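## Task

Move one cardboard box of lot 451 and one of lot 434 onto the desk, lot numbers being the labels on the shelf edge under each spot (several spots may carry the same number). Each box must rest entirely on the desk, not overhanging its edge. All other cardboard boxes stay on their shelves. A lot absent from the storeroom is skipped. The robot must not fall or finish tilted.

## Robot and tools

Robot: a simulated Hello Robot Stretch 3 with a single arm. It has a two-wheeled base (0.33 m long, 0.34 m wide, rounded back) that turns about a point midway between the drive wheels, 0.05 m behind the front edge. A lift carries a telescoping arm that reaches out to the robot's right side; to shift the gripper forward or back you drive the base, which cannot move sideways. A retracted arm with folded wrist sweeps a 0.28 m radius when turning; an unfolded level wrist reaches beyond that.

Frames: the base frame has its origin on the floor between the drive wheels, x forward, y left, z up, in metres. hand_pose is reported in it, at the closed-fingertip meeting point; with wrist joints at zero its x axis is up, y points back along the arm toward the mast, z to the rear. The odometry frame is the base frame at scene start; base_odometry counts wheel rotation only (slip looks like travel), heading in rad, left positive, within -3.142 to 3.142.

Tool move: one action per call. Arguments:
- base: an object holding exactly one key. translate_m: a relative drive in metres, forward positive, -3 to 3. rotate_rad: a relative turn in radians, left positive, -6.4 to 6.4. Both are offsets from where the base last reported itself (or from its live position if a move was still running).
- joints: an object of absolute targets, one number per named joint, any subset: lift_m 0 to 1.1; arm_m 0 to 0.52 (extension); wrist_yaw_rad -1.345 to 4.42 (0 along the arm, positive swings toward the front); wrist_pitch_rad -1.57 to 0.451 (0 level, negative tips fingers down); wrist_roll_rad -2.911 to 2.918 (0 fingers side by side, level); gripper_m -0.089 to 0.179 (larger is wider; fingertip gap is about 0.007 m under the value when nearly shut, 0.025 m under when fully open); head_pan_rad -3.953 to 1.73 (0 forward, positive left, -1.57 along the arm); head_tilt_rad -1.53 to 0.419 (negative down). Done tolerances: lift and arm 0.004, wrist yaw/roll 0.02, pitch 0.05, gripper 0.004, head 0.1.
- pace: "default" or "max". Default/max top speeds: translate 0.12/0.30 m/s, rotate 0.76/1.90 rad/s, lift 0.11/0.15 m/s, arm 0.14/0.40 m/s. The base is capped at 0.10 m/s and 0.63 rad/s unless lift_m < 0.30, arm_m < 0.03 and wrist_yaw_rad > 2.54 all hold.
- speeds: per-key top speeds (same keys as joints except gripper, plus translate_m and rotate_rad), up to the max value.
- contact_limits: arm_m, translate_m, rotate_rad take one effort percent (1 to 100); lift_m takes {"down": n, "up": n} in percent beyond free motion (below about 12 may trip with no contact). Give a limit only in the same action that commands that motion. Without one the base never contact-stops.
- servos: "reboot", sent alone, re-enables servos that shut off.
- cameras: list from head_camera, nav_camera, wrist_camera, all; [] for none. blocking: true (default) waits for rest; false returns quickly while motion continues, and later moves override only the keys they name.
Unknown keys make a call invalid; out-of-range values get it refused, and a refusal or an uncommanded stop cancels the remaining move, wait and finished_scene calls in that reply.

Other tools: wait(seconds 0 to 10, cameras) lets time pass and returns state; stop(cameras) brakes every running motion (braked ones read "stopped" and may keep pressing); zoom_image(camera, region [x0,y0,x1,y1] in pixels, at most 504x504) magnifies the latest image of that camera; finished_scene(scene = current scene number) ends the scene irreversibly, and calls after it in the same reply act on the next scene.

Results: joint_positions, base_status and joint_status (done, moving, off_target, stopped, contact_stop, time_out, torque_fault), on_its_own (uncommanded behaviour; "held at" is a target), motor_effort in percent with peak in brackets, base_tilt in degrees (forward/right positive, a few degrees of bias), turned_by_wheels and turned_by_imu (believe the IMU if they disagree by over 0.15 rad), lidar_m (12 sectors of 30 degrees, first straight ahead, counter-clockwise; sees only a plane 0.17 m high, misses tops, glass and sometimes thin legs), wrist_depth_mm and head_depth_mm (7x7 median depths, "-" for none). The pictures line orders the images. head_camera images arrive rotated, needing a quarter turn clockwise; nav_camera needs a quarter turn counter-clockwise. Camera calibration data (intrinsics, T_world_to_cam) is given per camera and is slightly uncertain.

Cautions: before folding the wrist over the base (yaw to 3.0) or unfolding, put lift_m in 0.32 to 0.95, pitch -0.4, roll near 0; folded, lift may drop to 0.25. With yaw under -0.4 keep pitch at -0.5 or lower. Wrist and head never contact-stop and can torque-fault after prolonged pushing. After a contact_stop the arm or lift goes slack. Pushing on something rigid with the gripper above about 0.45 m, or driving while gripping or hooking something fixed, can tip the robot; if base_tilt shows a lean, back off. To grip, command gripper_m under the object's width; release with at least 0.05 above it. The reading does not confirm a grasp. Objects may occasionally be nudged. Avoid drops, releasing moving items, slams, hard hits and strong pushes; the result must hold after the scene ends.

Each tool is called after "Call:" in YAML: its name, and indented under it one key for each argument.

## Session

Call:
move:

Scene clock: 0.00 s.
base_odometry: x=+0.000 y=+0.000 heading=+0.000
turned_by_wheels: +0.000
turned_by_imu: +0.000
base_tilt: forward=-0.3 right=-1.3
lidar_m: 0.73 0.73 0.85 1.53 2.66 1.26 1.01 1.11 1.82 1.63 1.40 0.83
head_depth_mm: 802 792 784 776 768 761 757 / 774 765 758 751 744 737 730 / 748 740 734 728 721 715 708 / 724 715 710 705 699 694 687 / 702 695 689 684 679 672 667 / 681 673 667 664 658 652 648 / 661 655 652 644 640 634 631
base_status: not commanded
joint_positions: lift_m=+0.374 arm_m=+0.001 wrist_yaw_rad=+3.009 wrist_pitch_rad=-0.462 wrist_roll_rad=+0.000 gripper_m=+0.037 head_pan_rad=+0.000 head_tilt_rad=-0.003
joint_status: not commanded
measured_speeds: all 0
motor_effort: left_wheel=-0.4 right_wheel=+0.1 lift_m=+22.4 arm_m=-2.9 wrist_yaw_rad=-1.0 wrist_pitch_rad=+1.9 wrist_roll_rad=-0.1 gripper_m=+0.3 head_pan_rad=+1.2 head_tilt_rad=+6.7
hand_pose: x=+0.0076 y=+0.0712 z=+0.3774 quat_wxyz=(+0.207, +0.697, +0.116, +0.676) (m; base frame)
wrist_depth_mm: - 138 - - - 859 - / - 151 - - - 975 - / - 167 922 - - 937 - / 840 775 203 821 806 791 762 / 698 671 212 657 648 671 666 / 590 599 126 579 128 582 578 / 522 546 287 355 507 509 509
pictures: head_camera (sideways), nav_camera (sideways), wrist_camera
camera_calibration:
head_camera: T_world_to_cam=[[0.049258, -0.0462949, -0.997713, 1.31416], [0.0559933, 0.997482, -0.0435198, 0.0560066], [0.997215, -0.0537216, 0.0517262, -0.117899], [0, 0, 0, 1]] pos_world=[0.0497012, -0.00136013, 1.31969]
nav_camera: T_world_to_cam=[[-0.0233498, 0.0170467, 0.999582, -1.25828], [0.00969844, -0.999804, 0.017277, 0.0275711], [0.99968, 0.0100978, 0.0231799, -0.0831342], [0, 0, 0, 1]] pos_world=[0.0534596, 0.0498547, 1.25921]
wrist_camera: T_world_to_cam=[[0.994963, -0.0965217, -0.0270514, 0.016197], [-0.0806635, -0.610724, -0.787724, 0.37395], [0.0595115, 0.785938, -0.615434, 0.342021], [0, 0, 0, 1]] pos_world=[-0.00630544, -0.0388635, 0.505499]

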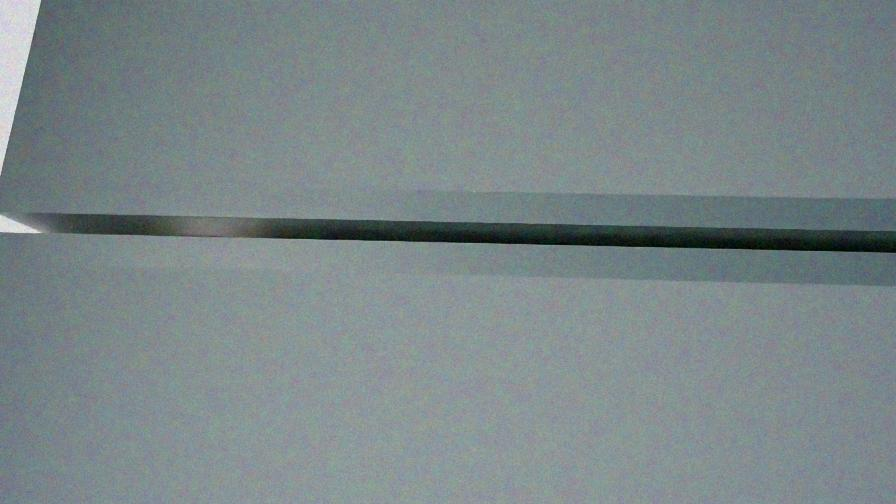

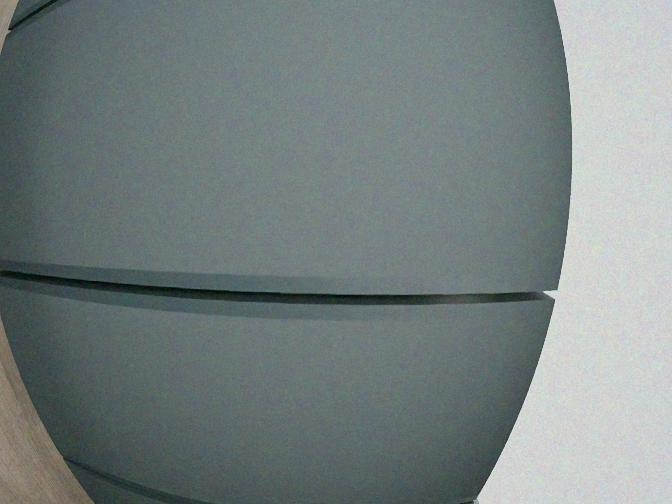

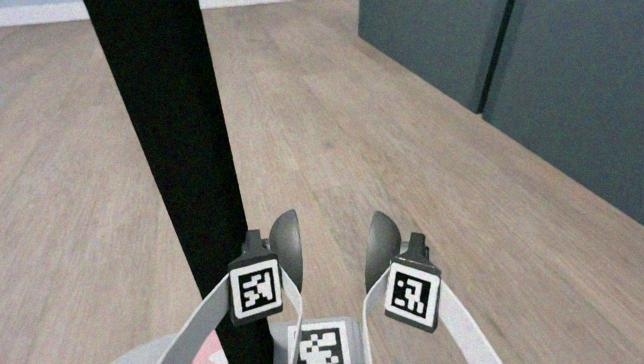

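Call:
move:
  joints: {"head_pan_rad":1.57,"head_tilt_rad":-0.3}
  cameras: ["nav_camera","head_camera"]

Call:
move:
  joints: {"head_pan_rad":-1.57,"head_tilt_rad":-0.3}
  cameras: ["nav_camera","head_camera"]

Call:
move:
  joints: {"head_pan_rad":-3.14,"head_tilt_rad":-0.3}
  cameras: ["nav_camera","head_camera"]

Scene clock: 6.90 s.
move: done
base_odometry: x=+0.000 y=+0.000 heading=+0.000
turned_by_wheels: +0.000
turned_by_imu: +0.000
base_tilt: forward=-0.5 right=-1.2
lidar_m: 0.72 0.72 0.85 1.53 2.66 1.26 1.01 1.11 1.82 1.62 1.39 0.83
head_depth_mm: 1248 1257 1260 1271 1285 1300 1304 / 2430 1562 1574 1589 1607 1619 1506 / 2420 2524 2659 2795 2887 1935 1554 / 2353 2433 2588 2724 2801 2008 1535 / 2286 2404 2538 2670 2734 1991 1536 / 2271 2360 2489 2602 2671 1996 1532 / 2199 2302 2392 2533 2645 1976 1516
base_status: not commanded
joint_positions: lift_m=+0.374 arm_m=+0.001 wrist_yaw_rad=+3.009 wrist_pitch_rad=-0.462 wrist_roll_rad=+0.000 gripper_m=+0.037 head_pan_rad=+1.607 head_tilt_rad=-0.300
joint_status: all done
measured_speeds: all 0
motor_effort: left_wheel=-0.3(0.8) right_wheel=+0.3(1.1) lift_m=+23.6(23.9) arm_m=-9.8(10.1) wrist_yaw_rad=-1.1(1.5) wrist_pitch_rad=+1.9(2.0) wrist_roll_rad=-0.1(0.3) gripper_m=+0.9(0.9) head_pan_rad=-3.0(5.4) head_tilt_rad=-3.2(8.5)
hand_pose: x=+0.0076 y=+0.0712 z=+0.3774 quat_wxyz=(+0.207, +0.697, +0.116, +0.676) (m; base frame)
wrist_depth_mm: - 138 - - - 852 - / - 151 - - - 968 - / - 167 936 - - 933 - / 835 782 204 815 797 801 760 / 704 668 211 666 649 673 667 / 600 597 126 576 129 588 580 / 524 537 287 353 499 515 510
pictures: head_camera (sideways), nav_camera (sideways)
camera_calibration:
head_camera: T_world_to_cam=[[0.0551014, -0.243258, -0.968395, 1.27557], [-0.998306, 0.00471021, -0.0579865, 0.0811723], [0.0186671, 0.96995, -0.242587, 0.271158], [0, 0, 0, 1]] pos_world=[0.00568736, 0.0469015, 1.30574]
nav_camera: T_world_to_cam=[[-0.0268107, 0.269682, 0.962576, -1.20962], [0.998631, 0.0504998, 0.0136665, 0.0263028], [-0.0449243, 0.961624, -0.270667, 0.305733], [0, 0, 0, 1]] pos_world=[-0.0449628, 0.0308862, 1.24675]

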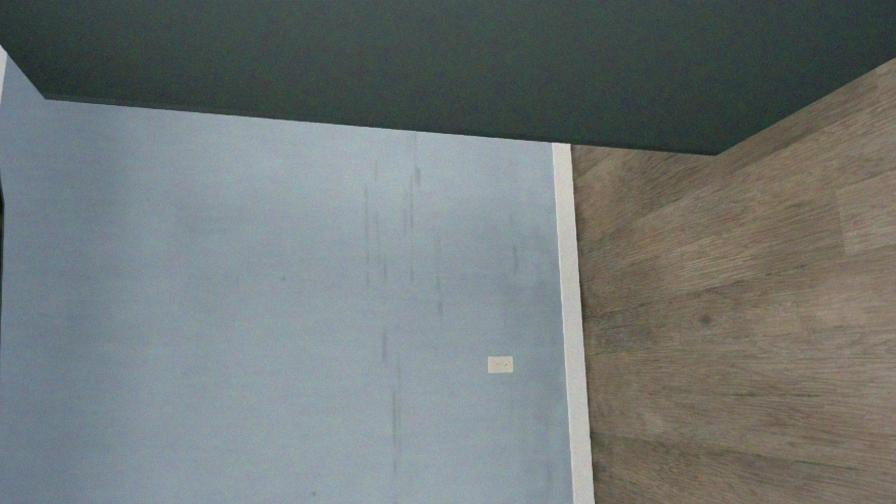

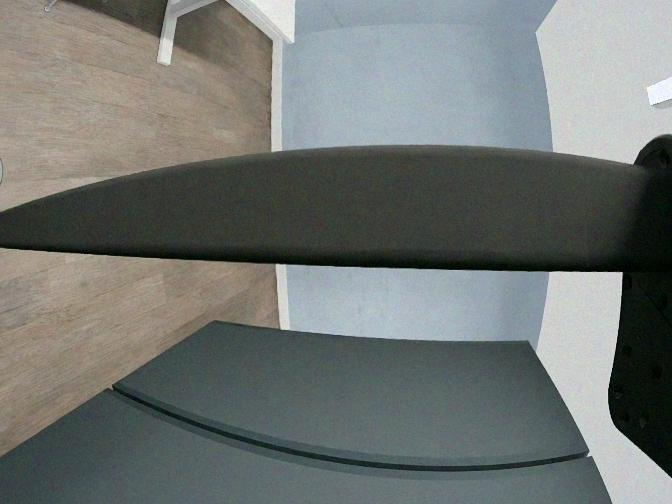

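Scene clock: 9.80 s.
move: done
base_odometry: x=+0.000 y=+0.000 heading=+0.000
turned_by_wheels: +0.000
turned_by_imu: +0.000
base_tilt: forward=-0.3 right=-1.2
lidar_m: 0.72 0.73 0.85 1.53 2.66 1.26 1.01 1.11 1.81 1.62 1.39 0.83
head_depth_mm: 1802 1807 1894 1982 2418 2039 1563 / 1914 2042 2139 2170 2182 1998 1556 / 1839 1972 2121 2233 2307 1936 1549 / 1704 1923 2022 2157 2133 1890 1544 / 1432 1489 1572 1666 1755 1810 1528 / 1609 1800 1909 2017 2056 1866 1532 / 1646 1758 1866 1957 1917 1857 1520
base_status: not commanded
joint_positions: lift_m=+0.374 arm_m=+0.001 wrist_yaw_rad=+3.009 wrist_pitch_rad=-0.462 wrist_roll_rad=+0.000 gripper_m=+0.037 head_pan_rad=-1.578 head_tilt_rad=-0.300
joint_status: all done
measured_speeds: translate_m=+0.000 rotate_rad=+0.000 lift_m=+0.000 arm_m=+0.000 wrist_yaw_rad=+0.000 wrist_pitch_rad=+0.000 wrist_roll_rad=+0.000 head_pan_rad=+0.024 head_tilt_rad=+0.000
motor_effort: left_wheel=-0.3(0.8) right_wheel=-0.4(1.1) lift_m=+23.6(24.0) arm_m=-12.7(13.4) wrist_yaw_rad=-1.0(1.6) wrist_pitch_rad=+1.9(2.1) wrist_roll_rad=-0.2(0.3) gripper_m=+0.2(1.1) head_pan_rad=+3.8(4.8) head_tilt_rad=-2.7(7.1)
hand_pose: x=+0.0076 y=+0.0712 z=+0.3774 quat_wxyz=(+0.207, +0.697, +0.116, +0.676) (m; base frame)
wrist_depth_mm: - 139 - - - 850 - / - 151 - - - 973 - / - 167 936 - - 948 - / 838 775 204 802 788 807 777 / 695 674 212 662 650 674 666 / 597 596 126 573 129 585 578 / 520 539 289 353 499 508 509
pictures: head_camera (sideways), nav_camera (sideways)
camera_calibration:
head_camera: T_world_to_cam=[[-0.0444634, 0.245425, -0.968395, 1.27616], [0.997156, -0.0481441, -0.0579853, 0.0690472], [-0.0608536, -0.968219, -0.242587, 0.271691], [0, 0, 0, 1]] pos_world=[0.00442507, -0.0468219, 1.30574]
nav_camera: T_world_to_cam=[[0.015053, -0.270608, 0.962572, -1.20985], [-0.999882, -0.00697188, 0.0136765, 0.038425], [0.00300997, -0.962664, -0.270681, 0.305542], [0, 0, 0, 1]] pos_world=[0.0557128, -0.032992, 1.24675]

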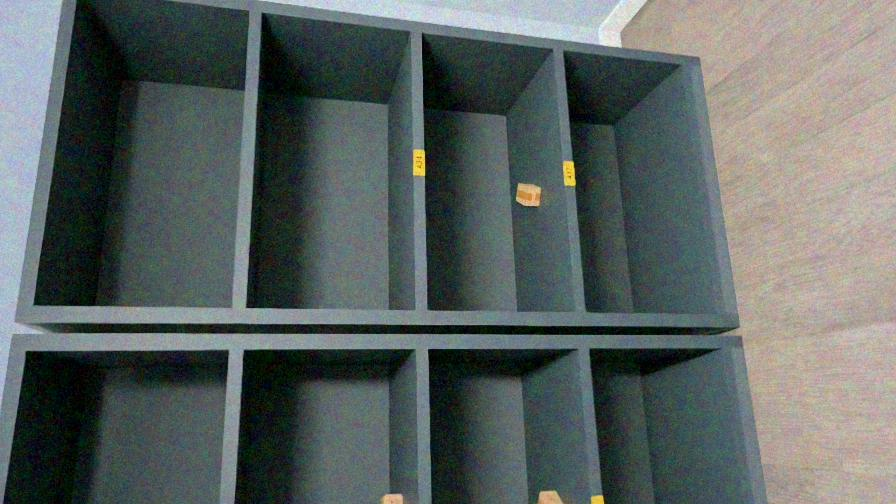

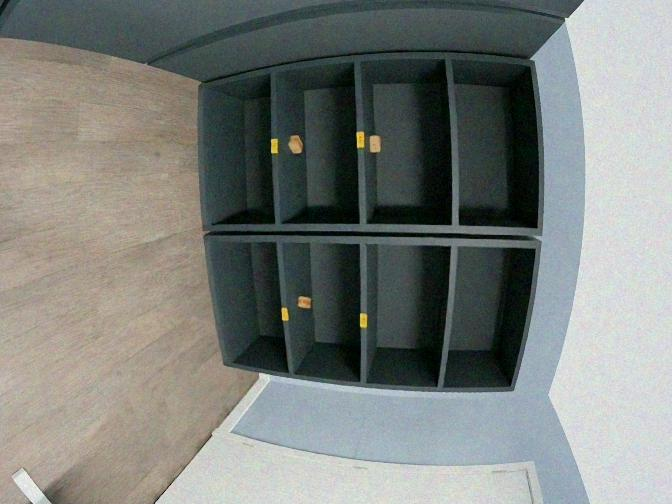

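Scene clock: 11.03 s.
move: done
base_odometry: x=+0.000 y=+0.000 heading=+0.000
turned_by_wheels: +0.000
turned_by_imu: +0.000
base_tilt: forward=-0.3 right=-1.3
lidar_m: 0.73 0.73 0.85 1.53 2.66 1.26 1.01 1.12 1.82 1.63 1.39 0.82
head_depth_mm: 1548 1644 1727 1815 1348 1795 1562 / 1498 1574 1661 1752 1340 1218 1503 / 1447 1526 1608 1690 1333 1051 1499 / 1409 1482 1553 1638 1317 998 1480 / 1368 1436 1497 1581 1310 983 1536 / 1318 1380 1455 1530 1296 940 1482 / 1293 1342 1413 1479 1277 892 1467
base_status: not commanded
joint_positions: lift_m=+0.374 arm_m=+0.001 wrist_yaw_rad=+3.009 wrist_pitch_rad=-0.462 wrist_roll_rad=+0.000 gripper_m=+0.037 head_pan_rad=-3.177 head_tilt_rad=-0.300
joint_status: all done
measured_speeds: all 0
motor_effort: left_wheel=-0.2(0.7) right_wheel=+0.3(0.9) lift_m=+23.5(23.9) arm_m=-12.6(13.7) wrist_yaw_rad=+0.0(1.8) wrist_pitch_rad=+1.9(2.0) wrist_roll_rad=+0.1(0.2) gripper_m=+0.6(0.9) head_pan_rad=+3.4(6.4) head_tilt_rad=-2.1(9.0)
hand_pose: x=+0.0076 y=+0.0712 z=+0.3774 quat_wxyz=(+0.207, +0.697, +0.116, +0.676) (m; base frame)
wrist_depth_mm: - 139 - - - 855 - / - 151 - - - 978 - / - 168 919 - - 934 - / 833 766 204 817 811 805 773 / 691 681 212 669 663 672 667 / 605 601 126 570 129 581 576 / 529 537 288 355 503 511 509
pictures: head_camera (sideways), nav_camera (sideways)
camera_calibration:
head_camera: T_world_to_cam=[[0.24656, 0.0376087, -0.968398, 1.27439], [-0.0758625, -0.995432, -0.0579737, 0.0755341], [-0.966154, 0.087759, -0.24258, 0.277233], [0, 0, 0, 1]] pos_world=[-0.040633, 0.0029313, 1.30574]
nav_camera: T_world_to_cam=[[-0.270904, -0.0075222, 0.962577, -1.20813], [0.0208227, 0.99969, 0.0136725, 0.032284], [-0.962381, 0.0237474, -0.270664, 0.311346], [0, 0, 0, 1]] pos_world=[-0.0283262, -0.0487554, 1.24675]

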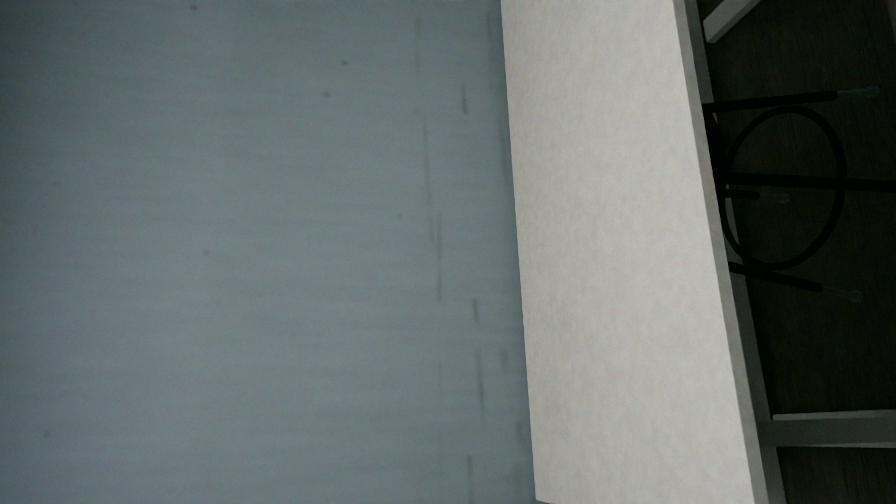

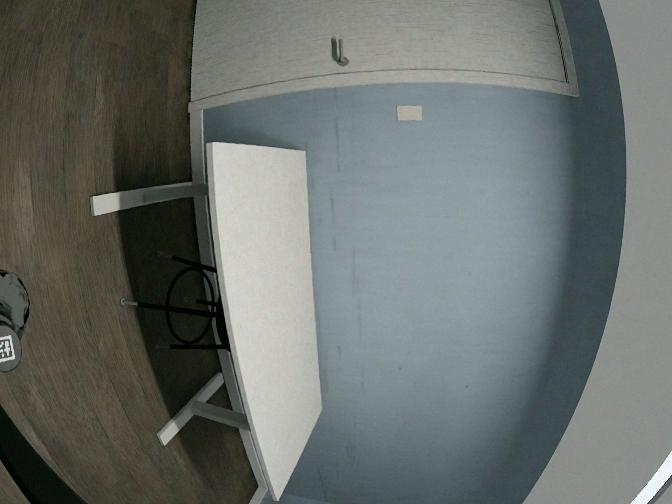

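Call:
zoom_image:
  camera: "nav_camera"
  region: [90, 80, 504, 500]

Call:
move:
  joints: {"head_pan_rad":-1.2,"head_tilt_rad":-0.3}
  cameras: ["nav_camera","head_camera"]

Call:
zoom_image:
  camera: "head_camera"
  region: [380, 0, 630, 504]

Call:
move:
  joints: {"head_pan_rad":-1.75,"head_tilt_rad":-0.3}
  cameras: ["head_camera"]

Call:
zoom_image:
  camera: "head_camera"
  region: [380, 0, 630, 504]

Scaled by 1.200 from the camera's 672x504 image, which has a finer 792x594 frame.

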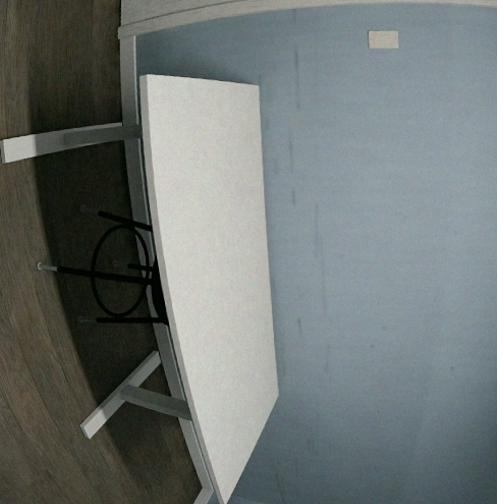

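Scene clock: 25.10 s.
move: done
base_odometry: x=+0.000 y=+0.000 heading=+0.000
turned_by_wheels: +0.000
turned_by_imu: +0.000
base_tilt: forward=-0.4 right=-1.3
lidar_m: 0.72 0.73 0.85 1.53 2.65 1.26 1.01 1.11 1.81 1.62 1.39 0.83
head_depth_mm: 1388 1443 1892 1999 2039 1921 1558 / 1539 1804 1847 1604 1685 1792 1552 / 1694 1863 1942 2055 1977 1913 1546 / 1708 1876 1990 2097 2119 1881 1540 / 1730 1899 1999 2117 2121 1872 1536 / 1599 1682 1780 1826 1824 1868 1519 / 1429 1466 1495 1542 1591 1631 1515
base_status: not commanded
joint_positions: lift_m=+0.374 arm_m=+0.001 wrist_yaw_rad=+3.009 wrist_pitch_rad=-0.462 wrist_roll_rad=+0.000 gripper_m=+0.037 head_pan_rad=-1.192 head_tilt_rad=-0.300
joint_status: all done
measured_speeds: translate_m=+0.000 rotate_rad=+0.000 lift_m=+0.000 arm_m=+0.000 wrist_yaw_rad=+0.000 wrist_pitch_rad=+0.000 wrist_roll_rad=+0.000 head_pan_rad=-0.024 head_tilt_rad=+0.000
motor_effort: left_wheel=-0.4(0.8) right_wheel=+0.6(1.2) lift_m=+23.4(24.2) arm_m=-12.5(13.6) wrist_yaw_rad=-0.3(1.7) wrist_pitch_rad=+2.0(2.1) wrist_roll_rad=-0.1(0.4) gripper_m=+0.7(1.0) head_pan_rad=-2.9(5.6) head_tilt_rad=-1.2(4.2)
hand_pose: x=+0.0076 y=+0.0712 z=+0.3774 quat_wxyz=(+0.207, +0.697, +0.116, +0.676) (m; base frame)
wrist_depth_mm: - 139 - - - 848 - / - 150 - - - 976 - / - 167 928 - - 933 - / 836 774 203 815 799 811 756 / 689 666 211 659 658 671 666 / 603 599 126 574 129 577 583 / 526 535 287 355 496 506 510
pictures: head_camera (sideways), nav_camera (sideways)
camera_calibration:
head_camera: T_world_to_cam=[[-0.13365, 0.210587, -0.968396, 1.27671], [0.941835, 0.331033, -0.057998, 0.0694335], [0.308357, -0.919821, -0.242581, 0.269433], [0, 0, 0, 1]] pos_world=[0.0221554, -0.0440129, 1.30574]
nav_camera: T_world_to_cam=[[0.1159, -0.244977, 0.962576, -1.21049], [-0.92358, -0.383162, 0.013689, 0.0379552], [0.365469, -0.890603, -0.270665, 0.30324], [0, 0, 0, 1]] pos_world=[0.0645257, -0.0119343, 1.24675]

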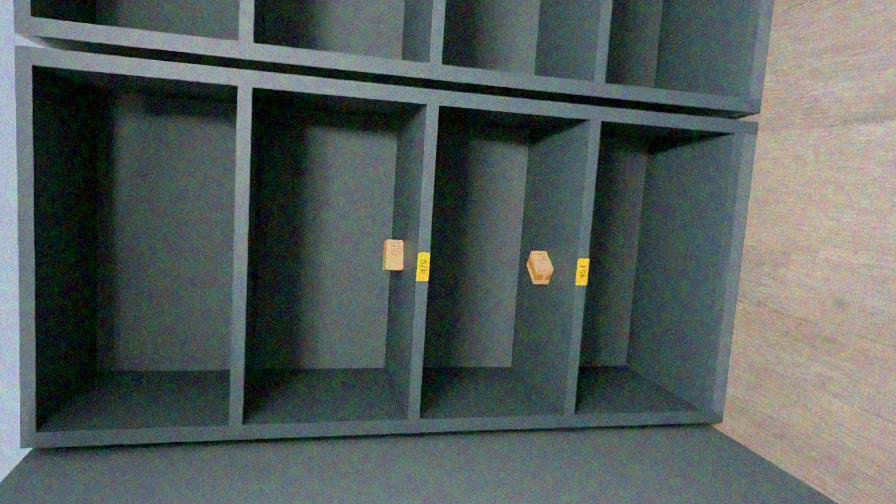

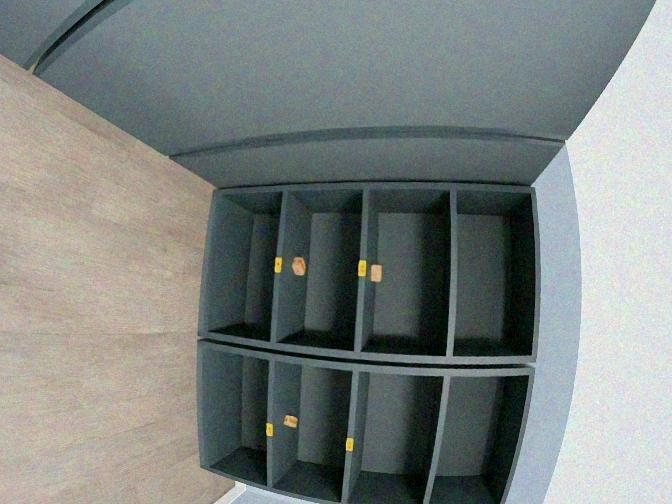

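Scaled by 1.000.

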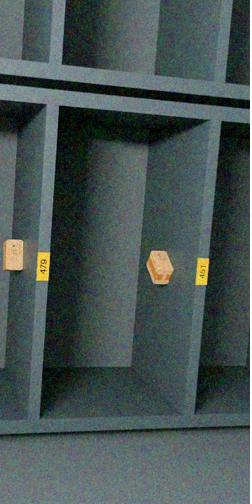

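Scene clock: 26.00 s.
move: done
base_odometry: x=+0.000 y=+0.000 heading=+0.000
turned_by_wheels: +0.000
turned_by_imu: +0.000
base_tilt: forward=-0.3 right=-1.2
lidar_m: 0.73 0.72 0.86 1.53 2.65 1.26 1.01 1.11 1.81 1.63 1.39 0.82
head_depth_mm: 1963 1990 2042 2089 2100 2014 1555 / 2158 2247 2339 2407 2468 2040 1551 / 1981 1925 1981 2031 2163 2006 1544 / 1857 2047 2197 2293 2266 1964 1545 / 1835 1957 2068 2178 2243 1918 1535 / 1737 1863 1980 2050 1948 1815 1536 / 1378 1431 1516 1575 1658 1787 1523
base_status: not commanded
joint_positions: lift_m=+0.374 arm_m=+0.001 wrist_yaw_rad=+3.009 wrist_pitch_rad=-0.462 wrist_roll_rad=+0.000 gripper_m=+0.037 head_pan_rad=-1.764 head_tilt_rad=-0.300
joint_status: all done
measured_speeds: all 0
motor_effort: left_wheel=-0.4(0.7) right_wheel=+0.8(1.3) lift_m=+23.7(24.1) arm_m=-12.7(13.4) wrist_yaw_rad=-0.4(1.5) wrist_pitch_rad=+1.9(2.0) wrist_roll_rad=-0.1(0.3) gripper_m=+0.3(0.8) head_pan_rad=-0.7(5.6) head_tilt_rad=-1.1(2.1)
hand_pose: x=+0.0076 y=+0.0712 z=+0.3774 quat_wxyz=(+0.207, +0.697, +0.116, +0.676) (m; base frame)
wrist_depth_mm: - 138 - - - 880 - / - 150 - - - 983 - / - 167 924 - - 929 - / 836 779 204 802 796 795 768 / 700 673 211 668 665 675 668 / 603 601 126 574 128 579 579 / 524 537 289 351 505 511 508
pictures: head_camera (sideways)
camera_calibration:
head_camera: T_world_to_cam=[[0.0015971, 0.249406, -0.968398, 1.2759], [0.971146, -0.23133, -0.0579763, 0.0691506], [-0.238479, -0.940363, -0.24258, 0.272719], [0, 0, 0, 1]] pos_world=[-0.00415532, -0.0457656, 1.30574]

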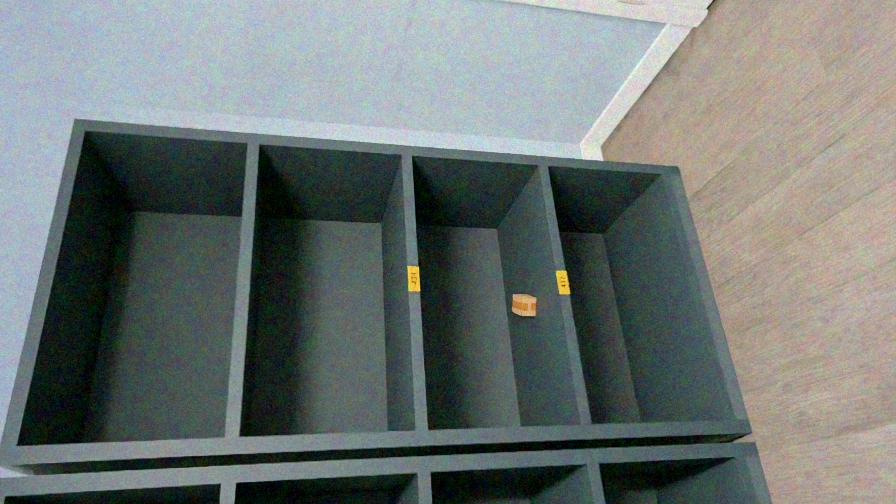

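Scaled by 1.000.

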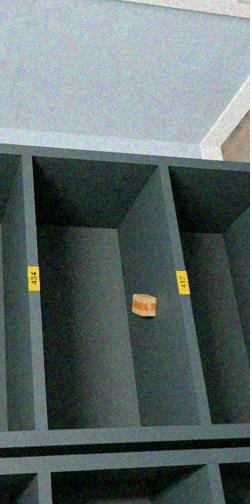

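Call:
move:
  base: {"rotate_rad":-1.32}
  joints: {"head_pan_rad":0,"head_tilt_rad":-0.3}
  cameras: []

Call:
move:
  base: {"translate_m":0.85}
  pace: "max"
  cameras: []

Call:
move:
  base: {"rotate_rad":1.57}
  joints: {"head_pan_rad":-1.57,"head_tilt_rad":-0.5,"lift_m":0.7}

Scene clock: 71.63 s.
move: done
base_odometry: x=+0.000 y=+0.000 heading=-1.320
turned_by_wheels: -1.320
turned_by_imu: -1.298
base_tilt: forward=-0.3 right=-1.1
lidar_m: 1.63 1.00 0.75 0.72 0.76 1.06 2.65 1.64 1.01 1.11 1.60 1.96
head_depth_mm: 1657 1843 1953 2034 2028 1937 1559 / 1536 1822 1926 2052 2008 1893 1565 / 1557 1792 1693 1630 1753 1813 1546 / 1711 1855 1964 2071 2132 1885 1544 / 1724 1852 1961 2065 2104 1882 1535 / 1616 1860 1966 2086 2082 1888 1528 / 1553 1758 1808 1820 1786 1812 1523
base_status: done
joint_positions: lift_m=+0.374 arm_m=+0.001 wrist_yaw_rad=+3.009 wrist_pitch_rad=-0.462 wrist_roll_rad=+0.000 gripper_m=+0.037 head_pan_rad=+0.002 head_tilt_rad=-0.300
joint_status: all done
measured_speeds: all 0
motor_effort: left_wheel=+8.7(11.6) right_wheel=-10.3(13.2) lift_m=+23.3(24.4) arm_m=-13.0(13.5) wrist_yaw_rad=-0.6(2.1) wrist_pitch_rad=+1.9(2.1) wrist_roll_rad=+0.0(0.3) gripper_m=+0.2(0.9) head_pan_rad=-2.7(4.5) head_tilt_rad=+0.2(4.8)
hand_pose: x=+0.0076 y=+0.0712 z=+0.3774 quat_wxyz=(+0.207, +0.697, +0.116, +0.676) (m; base frame)
wrist_depth_mm: - 138 - - - - - / - 151 161 - - - - / 823 166 175 - 900 - 895 / 825 767 204 815 798 800 789 / 700 676 211 658 652 670 665 / 596 603 126 578 129 579 577 / 533 531 289 355 503 511 505
pictures: none
No camera images: "cameras" was empty.

Scene clock: 81.10 s.
move: done
base_odometry: x=+0.211 y=-0.823 heading=-1.319
turned_by_wheels: +0.000
turned_by_imu: +0.000
base_tilt: forward=-0.3 right=-1.2
lidar_m: 0.87 0.97 0.72 0.70 0.73 1.03 3.45 1.88 1.40 1.57 1.38 0.80
head_depth_mm: 654 681 709 748 793 842 901 / 979 789 907 879 793 896 891 / 1048 1027 1148 1180 889 1157 947 / 1044 1071 1149 1180 1282 1196 983 / 1047 1074 1150 1181 1273 1190 975 / 1045 893 1148 1181 1285 1179 969 / 1043 931 1154 1190 1283 1168 967
base_status: done
joint_positions: lift_m=+0.374 arm_m=+0.001 wrist_yaw_rad=+3.009 wrist_pitch_rad=-0.462 wrist_roll_rad=+0.000 gripper_m=+0.037 head_pan_rad=+0.000 head_tilt_rad=-0.300
joint_status: not commanded
measured_speeds: all 0
motor_effort: left_wheel=+5.4(12.3) right_wheel=+4.1(10.3) lift_m=+24.2(24.9) arm_m=-11.9(13.5) wrist_yaw_rad=+0.4(1.9) wrist_pitch_rad=+1.9(2.1) wrist_roll_rad=-0.1(0.4) gripper_m=+0.7(1.1) head_pan_rad=-2.8(3.9) head_tilt_rad=+3.1(3.9)
hand_pose: x=+0.0076 y=+0.0712 z=+0.3774 quat_wxyz=(+0.207, +0.697, +0.116, +0.676) (m; base frame)
wrist_depth_mm: - 138 - - - 720 - / - 151 161 - 790 - - / 820 167 175 - 854 - - / 806 774 203 809 810 804 782 / 699 670 212 670 645 671 671 / 595 602 126 571 129 583 577 / 532 536 286 352 504 511 510
pictures: none
No camera images: "cameras" was empty.

Scene clock: 84.90 s.
move: done
base_odometry: x=+0.211 y=-0.823 heading=+0.250
turned_by_wheels: +1.570
turned_by_imu: +1.545
base_tilt: forward=-0.3 right=-1.1
lidar_m: 0.70 0.73 1.01 3.47 2.22 1.40 1.57 1.38 0.80 0.82 0.98 0.73
head_depth_mm: 631 691 745 830 1164 1075 1250 / 772 903 870 835 908 1022 1207 / 890 1092 1149 1160 1189 1065 1204 / 923 1094 1145 1311 1232 1374 1230 / 959 1092 1145 1300 1220 1366 1222 / 1005 1089 1145 1306 1159 1360 1214 / 1011 1087 1145 1305 1201 1356 1216
base_status: done
joint_positions: lift_m=+0.700 arm_m=+0.001 wrist_yaw_rad=+3.009 wrist_pitch_rad=-0.462 wrist_roll_rad=+0.000 gripper_m=+0.037 head_pan_rad=-1.571 head_tilt_rad=-0.500
joint_status: all done
measured_speeds: all 0
motor_effort: left_wheel=-9.0(12.5) right_wheel=+8.6(13.6) lift_m=+31.1(33.7) arm_m=-12.4(13.5) wrist_yaw_rad=-0.8(2.1) wrist_pitch_rad=+2.1(2.1) wrist_roll_rad=+0.0(0.3) gripper_m=+0.5(0.9) head_pan_rad=+3.7(4.5) head_tilt_rad=-4.2(7.4)
hand_pose: x=+0.0076 y=+0.0711 z=+0.7028 quat_wxyz=(+0.208, +0.697, +0.116, +0.676) (m; base frame)
wrist_depth_mm: - 138 - - - - - / - 151 - - - - - / - 166 - - - - - / - - 203 - - - - / - - 212 - - - - / 984 968 126 939 129 943 - / 866 872 287 852 822 837 851
pictures: head_camera (sideways), nav_camera (sideways), wrist_camera
camera_calibration:
head_camera: T_world_to_cam=[[-0.0462651, 0.432465, -0.900463, 1.1875], [0.997483, -0.0284793, -0.0649277, 0.0780972], [-0.0537236, -0.901201, -0.430059, 0.515618], [0, 0, 0, 1]] pos_world=[0.00473995, -0.0466525, 1.29611]
nav_camera: T_world_to_cam=[[0.0170331, -0.456191, 0.889719, -1.11485], [-0.999803, -0.0168469, 0.0105026, 0.0425537], [0.0101978, -0.889722, -0.456388, 0.547115], [0, 0, 0, 1]] pos_world=[0.0559553, -0.0210877, 1.24115]
wrist_camera: T_world_to_cam=[[0.994955, -0.0966003, -0.0270688, 0.0250135], [-0.0807635, -0.61122, -0.787329, 0.630007], [0.0595113, 0.785544, -0.615938, 0.542748], [0, 0, 0, 1]] pos_world=[-0.00630538, -0.0388626, 0.830999]

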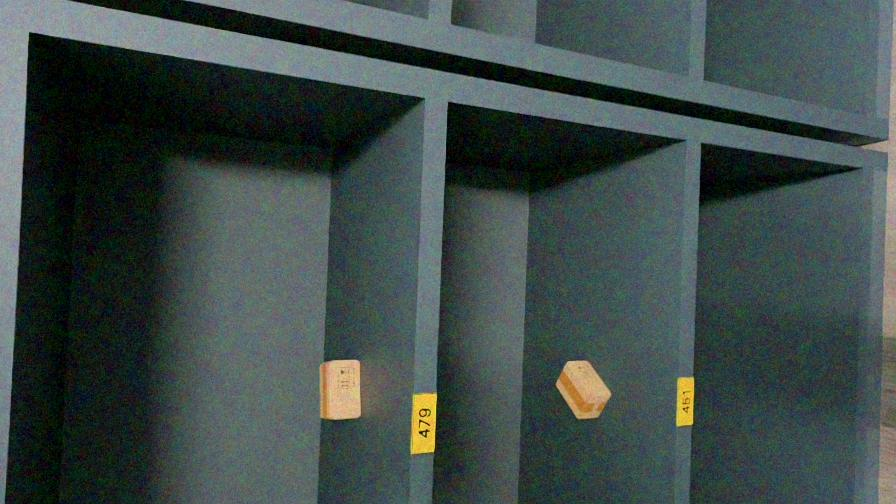

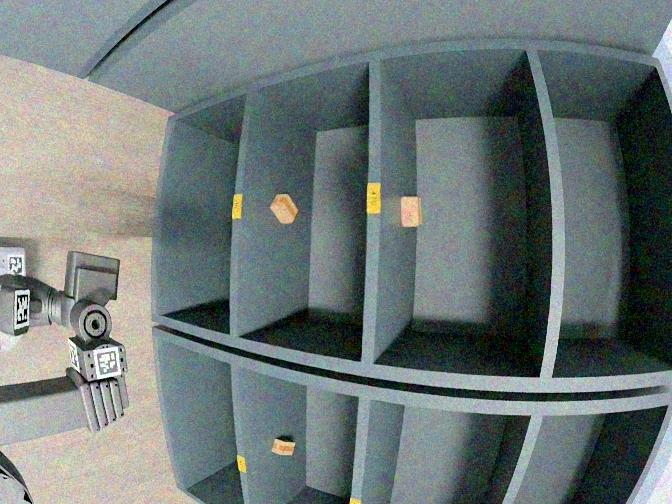

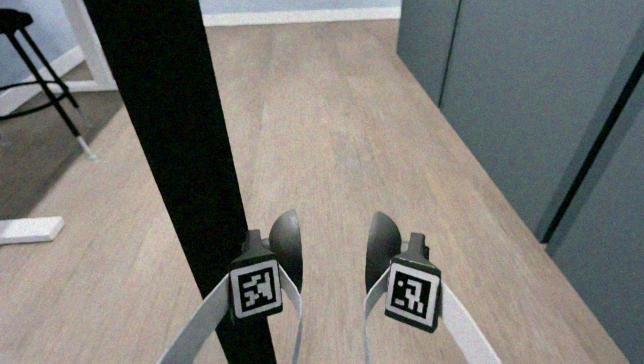

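Call:
move:
  joints: {"wrist_yaw_rad":0,"wrist_pitch_rad":-0.4,"gripper_m":0.16,"lift_m":0.75}
  base: {"translate_m":0.18}

Call:
zoom_image:
  camera: "head_camera"
  region: [500, 150, 700, 450]

Scene clock: 107.53 s.
move: done
base_odometry: x=+0.386 y=-0.779 heading=+0.250
turned_by_wheels: +0.000
turned_by_imu: +0.000
base_tilt: forward=-0.3 right=-1.2
lidar_m: 0.52 0.54 0.75 2.16 1.69 1.55 1.75 1.53 0.87 1.23 0.73 0.54
head_depth_mm: 829 1066 1076 916 1044 1046 1165 / 853 1092 1159 1304 1252 1249 1227 / 883 1089 1152 1304 1239 1375 1238 / 920 1097 1146 1307 1222 1376 1233 / 955 1096 1149 1310 1230 1364 1228 / 996 1096 1156 1309 1212 1351 1217 / 1013 1099 1146 1172 1193 1233 1209
base_status: done
joint_positions: lift_m=+0.750 arm_m=+0.001 wrist_yaw_rad=+0.003 wrist_pitch_rad=-0.419 wrist_roll_rad=+0.000 gripper_m=+0.160 head_pan_rad=-1.570 head_tilt_rad=-0.500
joint_status: all done
measured_speeds: all 0
motor_effort: left_wheel=-0.1(9.2) right_wheel=+10.1(12.0) lift_m=+23.4(34.4) arm_m=-10.0(11.8) wrist_yaw_rad=-4.2(6.8) wrist_pitch_rad=+3.2(5.6) wrist_roll_rad=+0.1(0.3) gripper_m=+0.9(82.9) head_pan_rad=+3.5(4.0) head_tilt_rad=-4.0(5.0)
hand_pose: x=-0.0208 y=-0.3698 z=+0.7624 quat_wxyz=(+0.692, +0.148, -0.691, -0.146) (m; base frame)
wrist_depth_mm: - 904 - - - - - / - - - - - 933 - / - - - - - - 571 / - - - - - - 645 / - 147 - - - 148 - / - 125 - - - 135 124 / 112 876 912 891 907 876 109
pictures: head_camera (sideways), nav_camera (sideways), wrist_camera
camera_calibration:
head_camera: T_world_to_cam=[[-0.0466117, 0.432442, -0.900456, 1.18749], [0.997505, -0.0276946, -0.0649356, 0.0780432], [-0.0530187, -0.901236, -0.430072, 0.515635], [0, 0, 0, 1]] pos_world=[0.00484091, -0.0466521, 1.29611]
nav_camera: T_world_to_cam=[[0.0173979, -0.456178, 0.889718, -1.11483], [-0.999789, -0.0176341, 0.0105089, 0.0426343], [0.0108954, -0.889714, -0.456389, 0.547164], [0, 0, 0, 1]] pos_world=[0.0560594, -0.0209895, 1.24115]
wrist_camera: T_world_to_cam=[[-0.998883, -0.0398291, -0.0254373, -0.00953279], [-0.00249981, 0.582029, -0.813164, 0.867694], [0.0471928, -0.812192, -0.581478, 0.310127], [0, 0, 0, 1]] pos_world=[-0.0219889, -0.25352, 0.885667]

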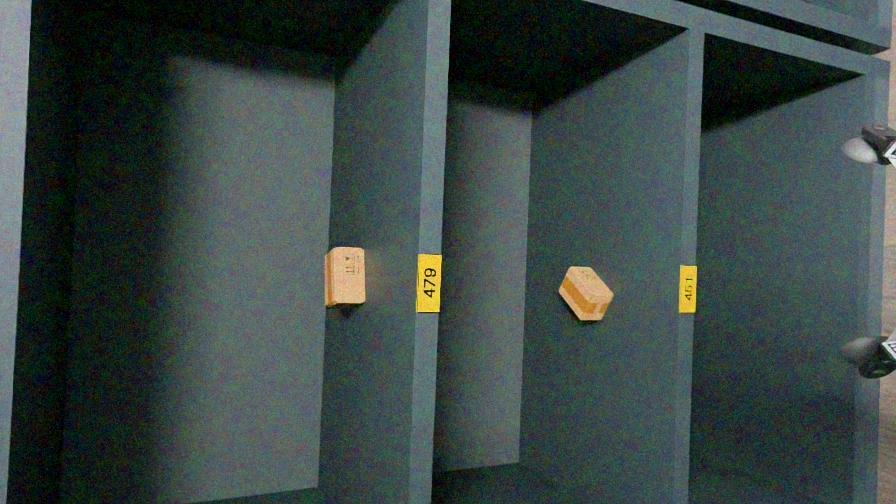

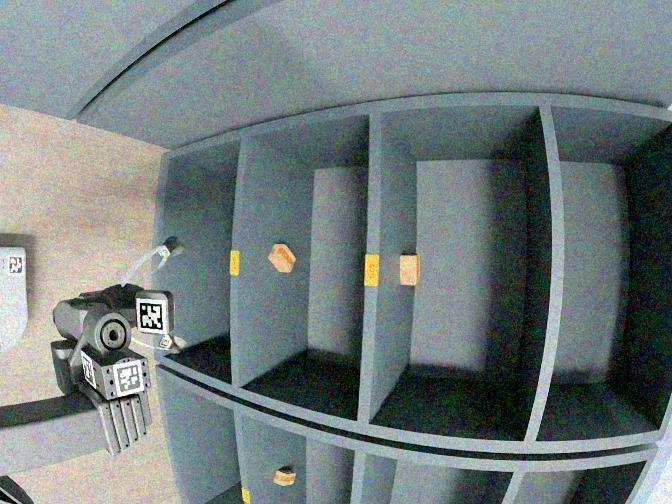

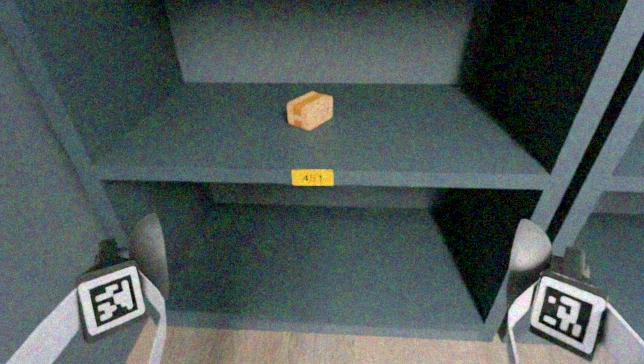

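Scaled by 1.680 from the camera's 896x504 image, which has a finer 1280x720 frame.

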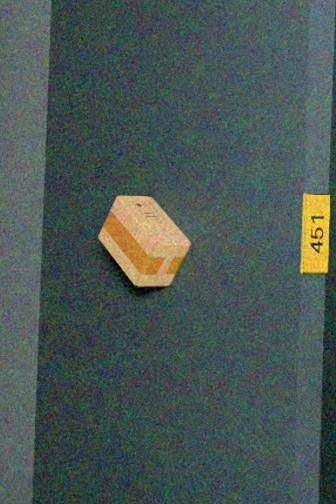

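Call:
move:
  joints: {"wrist_yaw_rad":-0.65,"wrist_pitch_rad":-0.55}
  base: {"translate_m":0.18}

Call:
zoom_image:
  camera: "wrist_camera"
  region: [200, 0, 450, 180]

Scene clock: 145.37 s.
move: done
base_odometry: x=+0.560 y=-0.734 heading=+0.250
turned_by_wheels: +0.000
turned_by_imu: +0.000
base_tilt: forward=-0.3 right=-1.2
lidar_m: 0.34 0.36 0.50 1.42 2.76 1.70 1.92 1.69 0.96 1.02 0.48 0.35
head_depth_mm: 833 1094 1161 913 1257 1319 1247 / 859 1086 1157 1307 1251 1384 1233 / 889 1092 1148 1303 1197 1390 1236 / 921 1094 1155 1309 1236 1371 1230 / 959 1092 1151 1308 1223 1365 1230 / 937 1069 1066 1023 1143 1099 1204 / 712 769 783 839 919 1001 1085
base_status: done
joint_positions: lift_m=+0.750 arm_m=+0.001 wrist_yaw_rad=-0.647 wrist_pitch_rad=-0.560 wrist_roll_rad=+0.000 gripper_m=+0.160 head_pan_rad=-1.570 head_tilt_rad=-0.500
joint_status: all done
measured_speeds: all 0
motor_effort: left_wheel=+5.7(7.6) right_wheel=+4.6(14.4) lift_m=+28.4(29.2) arm_m=-7.6(9.1) wrist_yaw_rad=-3.2(5.0) wrist_pitch_rad=+1.5(3.6) wrist_roll_rad=+0.2(0.3) gripper_m=+0.8(1.0) head_pan_rad=+3.2(4.0) head_tilt_rad=-3.3(4.2)
hand_pose: x=-0.1446 y=-0.3084 z=+0.7321 quat_wxyz=(+0.582, -0.030, -0.706, -0.402) (m; base frame)
wrist_depth_mm: - - - - 744 - - / - 670 - - - - - / - - - - - - - / - - - - - - - / - - - - - - - / - 126 929 958 947 135 917 / 112 824 842 857 845 832 113
pictures: head_camera (sideways), nav_camera (sideways), wrist_camera
camera_calibration:
head_camera: T_world_to_cam=[[-0.0466117, 0.432442, -0.900456, 1.18749], [0.997505, -0.0276946, -0.0649356, 0.0780432], [-0.0530187, -0.901236, -0.430072, 0.515635], [0, 0, 0, 1]] pos_world=[0.00484091, -0.0466521, 1.29611]
nav_camera: T_world_to_cam=[[0.0173979, -0.456178, 0.889718, -1.11483], [-0.999789, -0.0176341, 0.0105089, 0.0426343], [0.0108954, -0.889714, -0.456389, 0.547164], [0, 0, 0, 1]] pos_world=[0.0560594, -0.0209895, 1.24115]
wrist_camera: T_world_to_cam=[[-0.816852, 0.576044, -0.0304255, 0.0883984], [0.415819, 0.55145, -0.723186, 0.792163], [-0.399809, -0.603387, -0.689983, 0.427392], [0, 0, 0, 1]] pos_world=[-0.0863127, -0.229876, 0.870464]

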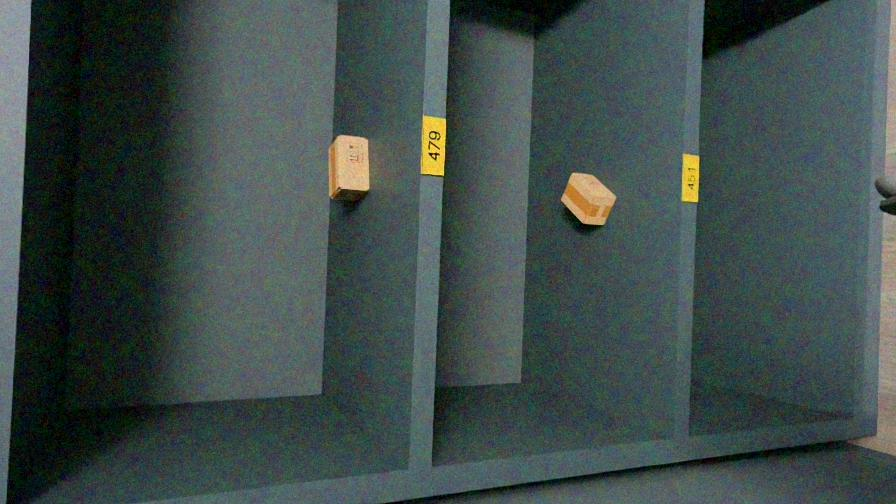

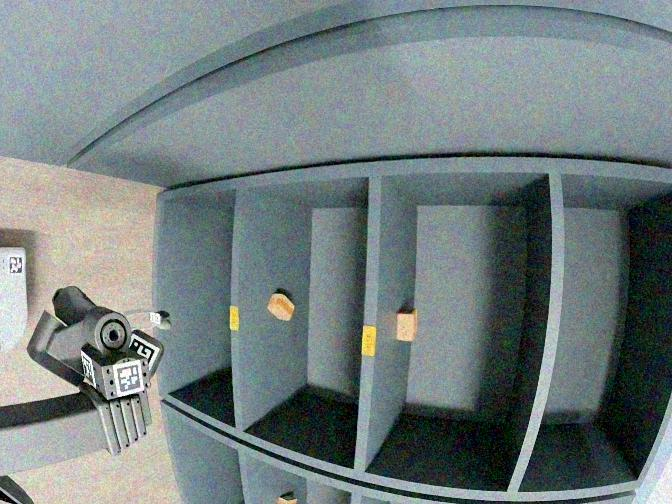

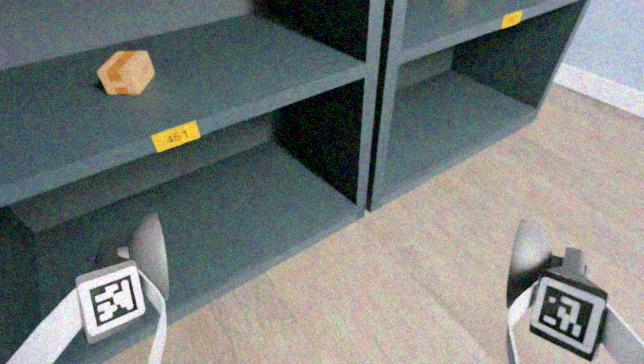

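Scaled by 2.016.

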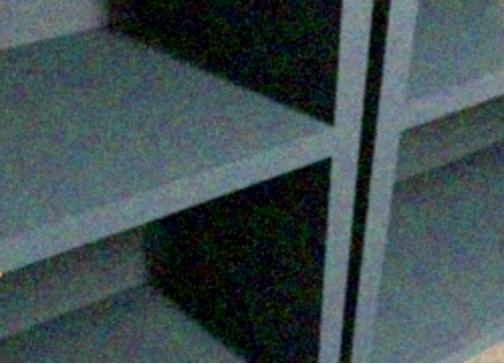

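Call:
move:
  base: {"translate_m":-0.3}
  cameras: []

Call:
move:
  base: {"rotate_rad":-0.7}
  cameras: []

Call:
move:
  base: {"translate_m":0.39}
  cameras: []

Call:
move:
  base: {"rotate_rad":0.7}
  joints: {"head_tilt_rad":-0.65}

Scene clock: 177.67 s.
move: done
base_odometry: x=+0.269 y=-0.808 heading=+0.250
turned_by_wheels: +0.000
turned_by_imu: +0.000
base_tilt: forward=-0.3 right=-1.2
lidar_m: 0.64 0.67 0.92 3.46 1.62 1.45 1.63 1.43 0.82 1.07 0.90 0.66
head_depth_mm: 703 774 762 820 908 1021 1242 / 858 1064 1061 904 1048 1037 1184 / 886 1091 1158 1301 1233 1382 1231 / 920 1090 1144 1304 1229 1376 1231 / 957 1093 1146 1304 1189 1366 1217 / 997 1091 1147 1303 1207 1361 1219 / 1008 1091 1149 1308 1203 1356 1212
base_status: done
joint_positions: lift_m=+0.750 arm_m=+0.001 wrist_yaw_rad=-0.647 wrist_pitch_rad=-0.561 wrist_roll_rad=+0.000 gripper_m=+0.160 head_pan_rad=-1.570 head_tilt_rad=-0.500
joint_status: not commanded
measured_speeds: all 0
motor_effort: left_wheel=-3.4(13.0) right_wheel=-7.7(11.2) lift_m=+27.5(31.4) arm_m=-4.6(6.7) wrist_yaw_rad=-3.8(4.7) wrist_pitch_rad=+1.3(1.6) wrist_roll_rad=-0.1(0.3) gripper_m=+0.5(1.1) head_pan_rad=+3.0(3.7) head_tilt_rad=-1.6(3.7)
hand_pose: x=-0.1446 y=-0.3084 z=+0.7321 quat_wxyz=(+0.582, -0.030, -0.706, -0.402) (m; base frame)
wrist_depth_mm: - 847 - - 968 - - / - - 646 - - - - / - - 674 - - - - / - - - - - - - / - - - - - - - / - 125 928 951 945 135 925 / 112 832 851 843 847 819 113
pictures: none
No camera images: "cameras" was empty.

Scene clock: 179.90 s.
move: done
base_odometry: x=+0.269 y=-0.808 heading=-0.450
turned_by_wheels: -0.700
turned_by_imu: -0.688
base_tilt: forward=-0.2 right=-1.1
lidar_m: 0.70 0.64 0.65 0.80 1.59 2.37 1.45 1.63 1.42 0.85 0.82 0.98
head_depth_mm: 1151 1257 1718 1871 1951 1639 1332 / 1246 1336 1376 1511 1698 1628 1319 / 1329 1473 1435 1660 1738 1567 1318 / 1163 1425 1261 1653 1348 1506 1309 / 968 1305 1225 1527 1229 1490 1284 / 1003 1219 1097 1377 1121 1088 1210 / 665 705 760 827 933 1007 1182
base_status: done
joint_positions: lift_m=+0.750 arm_m=+0.001 wrist_yaw_rad=-0.647 wrist_pitch_rad=-0.561 wrist_roll_rad=+0.000 gripper_m=+0.160 head_pan_rad=-1.570 head_tilt_rad=-0.500
joint_status: not commanded
measured_speeds: all 0
motor_effort: left_wheel=+7.4(11.9) right_wheel=-9.9(13.2) lift_m=+25.1(27.4) arm_m=-5.6(6.1) wrist_yaw_rad=-3.0(4.7) wrist_pitch_rad=+1.5(1.7) wrist_roll_rad=-0.1(0.3) gripper_m=+0.5(1.1) head_pan_rad=+2.8(3.8) head_tilt_rad=-2.0(2.4)
hand_pose: x=-0.1446 y=-0.3083 z=+0.7320 quat_wxyz=(+0.582, -0.030, -0.706, -0.402) (m; base frame)
wrist_depth_mm: - - - - - - - / - - - - - - - / - - - - - - - / - - - - - - - / - - - - - - - / - 127 953 947 939 136 938 / 112 856 858 842 849 818 113
pictures: none
No camera images: "cameras" was empty.

Scene clock: 184.93 s.
move: done
base_odometry: x=+0.621 y=-0.978 heading=-0.450
turned_by_wheels: +0.000
turned_by_imu: +0.000
base_tilt: forward=-0.2 right=-1.2
lidar_m: 0.37 0.34 0.34 0.42 0.85 2.74 1.83 1.93 1.59 0.77 0.98 0.58
head_depth_mm: 1008 1495 1330 1654 1446 1581 1324 / 651 733 1066 1600 1251 1524 1323 / 643 696 754 826 922 1062 1243 / 720 782 841 817 1001 1010 1181 / 802 900 962 748 1133 947 1196 / 886 962 1013 699 1170 935 1133 / 837 895 951 690 1107 928 782
base_status: done
joint_positions: lift_m=+0.750 arm_m=+0.001 wrist_yaw_rad=-0.647 wrist_pitch_rad=-0.561 wrist_roll_rad=+0.000 gripper_m=+0.160 head_pan_rad=-1.570 head_tilt_rad=-0.500
joint_status: not commanded
measured_speeds: all 0
motor_effort: left_wheel=+6.7(12.6) right_wheel=+2.1(9.9) lift_m=+23.5(25.5) arm_m=-11.7(12.0) wrist_yaw_rad=-1.7(4.7) wrist_pitch_rad=+1.5(1.7) wrist_roll_rad=-0.2(0.3) gripper_m=+0.7(1.2) head_pan_rad=+2.6(3.5) head_tilt_rad=-0.7(2.5)
hand_pose: x=-0.1446 y=-0.3083 z=+0.7320 quat_wxyz=(+0.582, -0.030, -0.706, -0.402) (m; base frame)
wrist_depth_mm: - 957 - - - - - / - - - - - - - / - 571 - - - - - / - 615 - - - - - / - 144 - - - - - / 115 125 923 929 971 136 941 / 112 121 840 854 846 827 113
pictures: none
No camera images: "cameras" was empty.

Scene clock: 187.17 s.
move: done
base_odometry: x=+0.621 y=-0.978 heading=+0.250
turned_by_wheels: +0.700
turned_by_imu: +0.689
base_tilt: forward=-0.3 right=-1.3
lidar_m: 0.34 0.35 0.49 1.40 2.37 1.83 1.92 0.77 0.81 0.98 0.48 0.35
head_depth_mm: 799 881 803 637 1057 901 1140 / 798 883 745 632 1047 894 1113 / 797 882 740 625 995 886 405 / 800 884 770 618 1033 888 1127 / 808 886 760 1140 1022 901 1119 / 800 889 750 1019 1016 899 1119 / 744 760 702 708 823 852 1018
base_status: done
joint_positions: lift_m=+0.750 arm_m=+0.001 wrist_yaw_rad=-0.647 wrist_pitch_rad=-0.561 wrist_roll_rad=+0.000 gripper_m=+0.160 head_pan_rad=-1.570 head_tilt_rad=-0.651
joint_status: all done
measured_speeds: all 0
motor_effort: left_wheel=-8.3(12.6) right_wheel=+9.1(12.9) lift_m=+23.6(24.3) arm_m=-12.9(13.4) wrist_yaw_rad=-2.7(4.8) wrist_pitch_rad=+1.7(1.7) wrist_roll_rad=-0.1(0.3) gripper_m=+0.6(1.1) head_pan_rad=+3.2(3.6) head_tilt_rad=-4.1(6.2)
hand_pose: x=-0.1446 y=-0.3083 z=+0.7320 quat_wxyz=(+0.582, -0.030, -0.706, -0.402) (m; base frame)
wrist_depth_mm: - - - 834 - 526 - / - - - - - 589 - / - 518 - - 610 - - / - - - - 745 - - / - 144 - - 927 - - / - 125 - - 924 136 921 / 112 - - 830 847 814 113
pictures: head_camera (sideways), nav_camera (sideways), wrist_camera
camera_calibration:
head_camera: T_world_to_cam=[[-0.0467308, 0.562608, -0.825402, 1.0896], [0.9975, -0.0175713, -0.0684511, 0.0826082], [-0.0530146, -0.826537, -0.56038, 0.685179], [0, 0, 0, 1]] pos_world=[0.00484055, -0.0452401, 1.28897]
nav_camera: T_world_to_cam=[[0.0175759, -0.584469, 0.811226, -1.01251], [-0.999787, -0.0190329, 0.00794854, 0.0459805], [0.0107943, -0.811193, -0.584679, 0.714069], [0, 0, 0, 1]] pos_world=[0.0560587, -0.011659, 1.23851]
wrist_camera: T_world_to_cam=[[-0.816605, 0.576394, -0.0304427, 0.0885153], [0.416297, 0.551613, -0.722787, 0.791895], [-0.399817, -0.602904, -0.6904, 0.427866], [0, 0, 0, 1]] pos_world=[-0.0863131, -0.229877, 0.870464]

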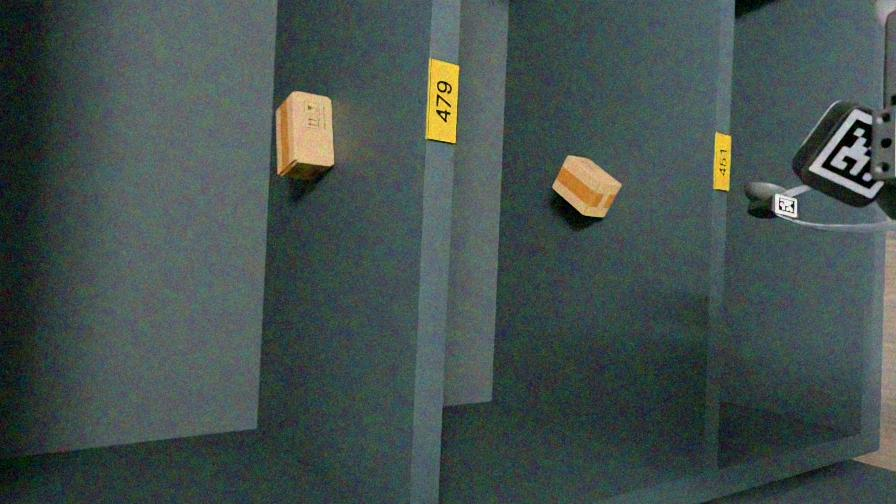

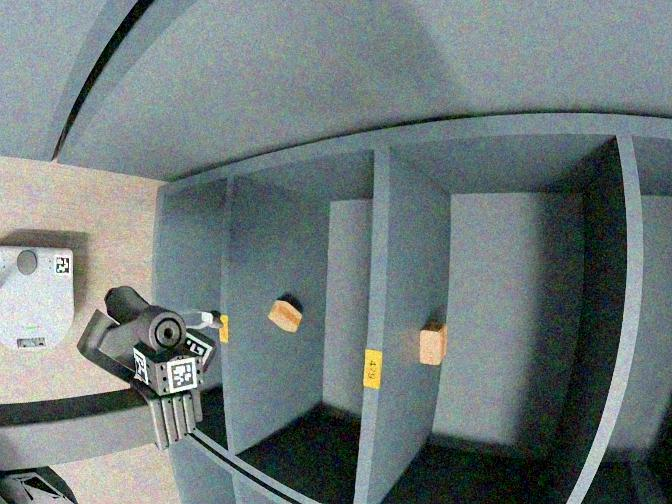

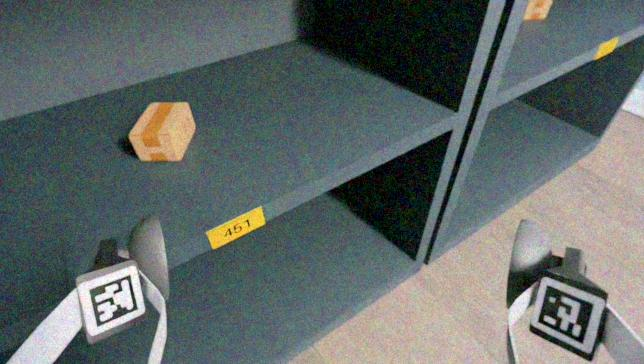

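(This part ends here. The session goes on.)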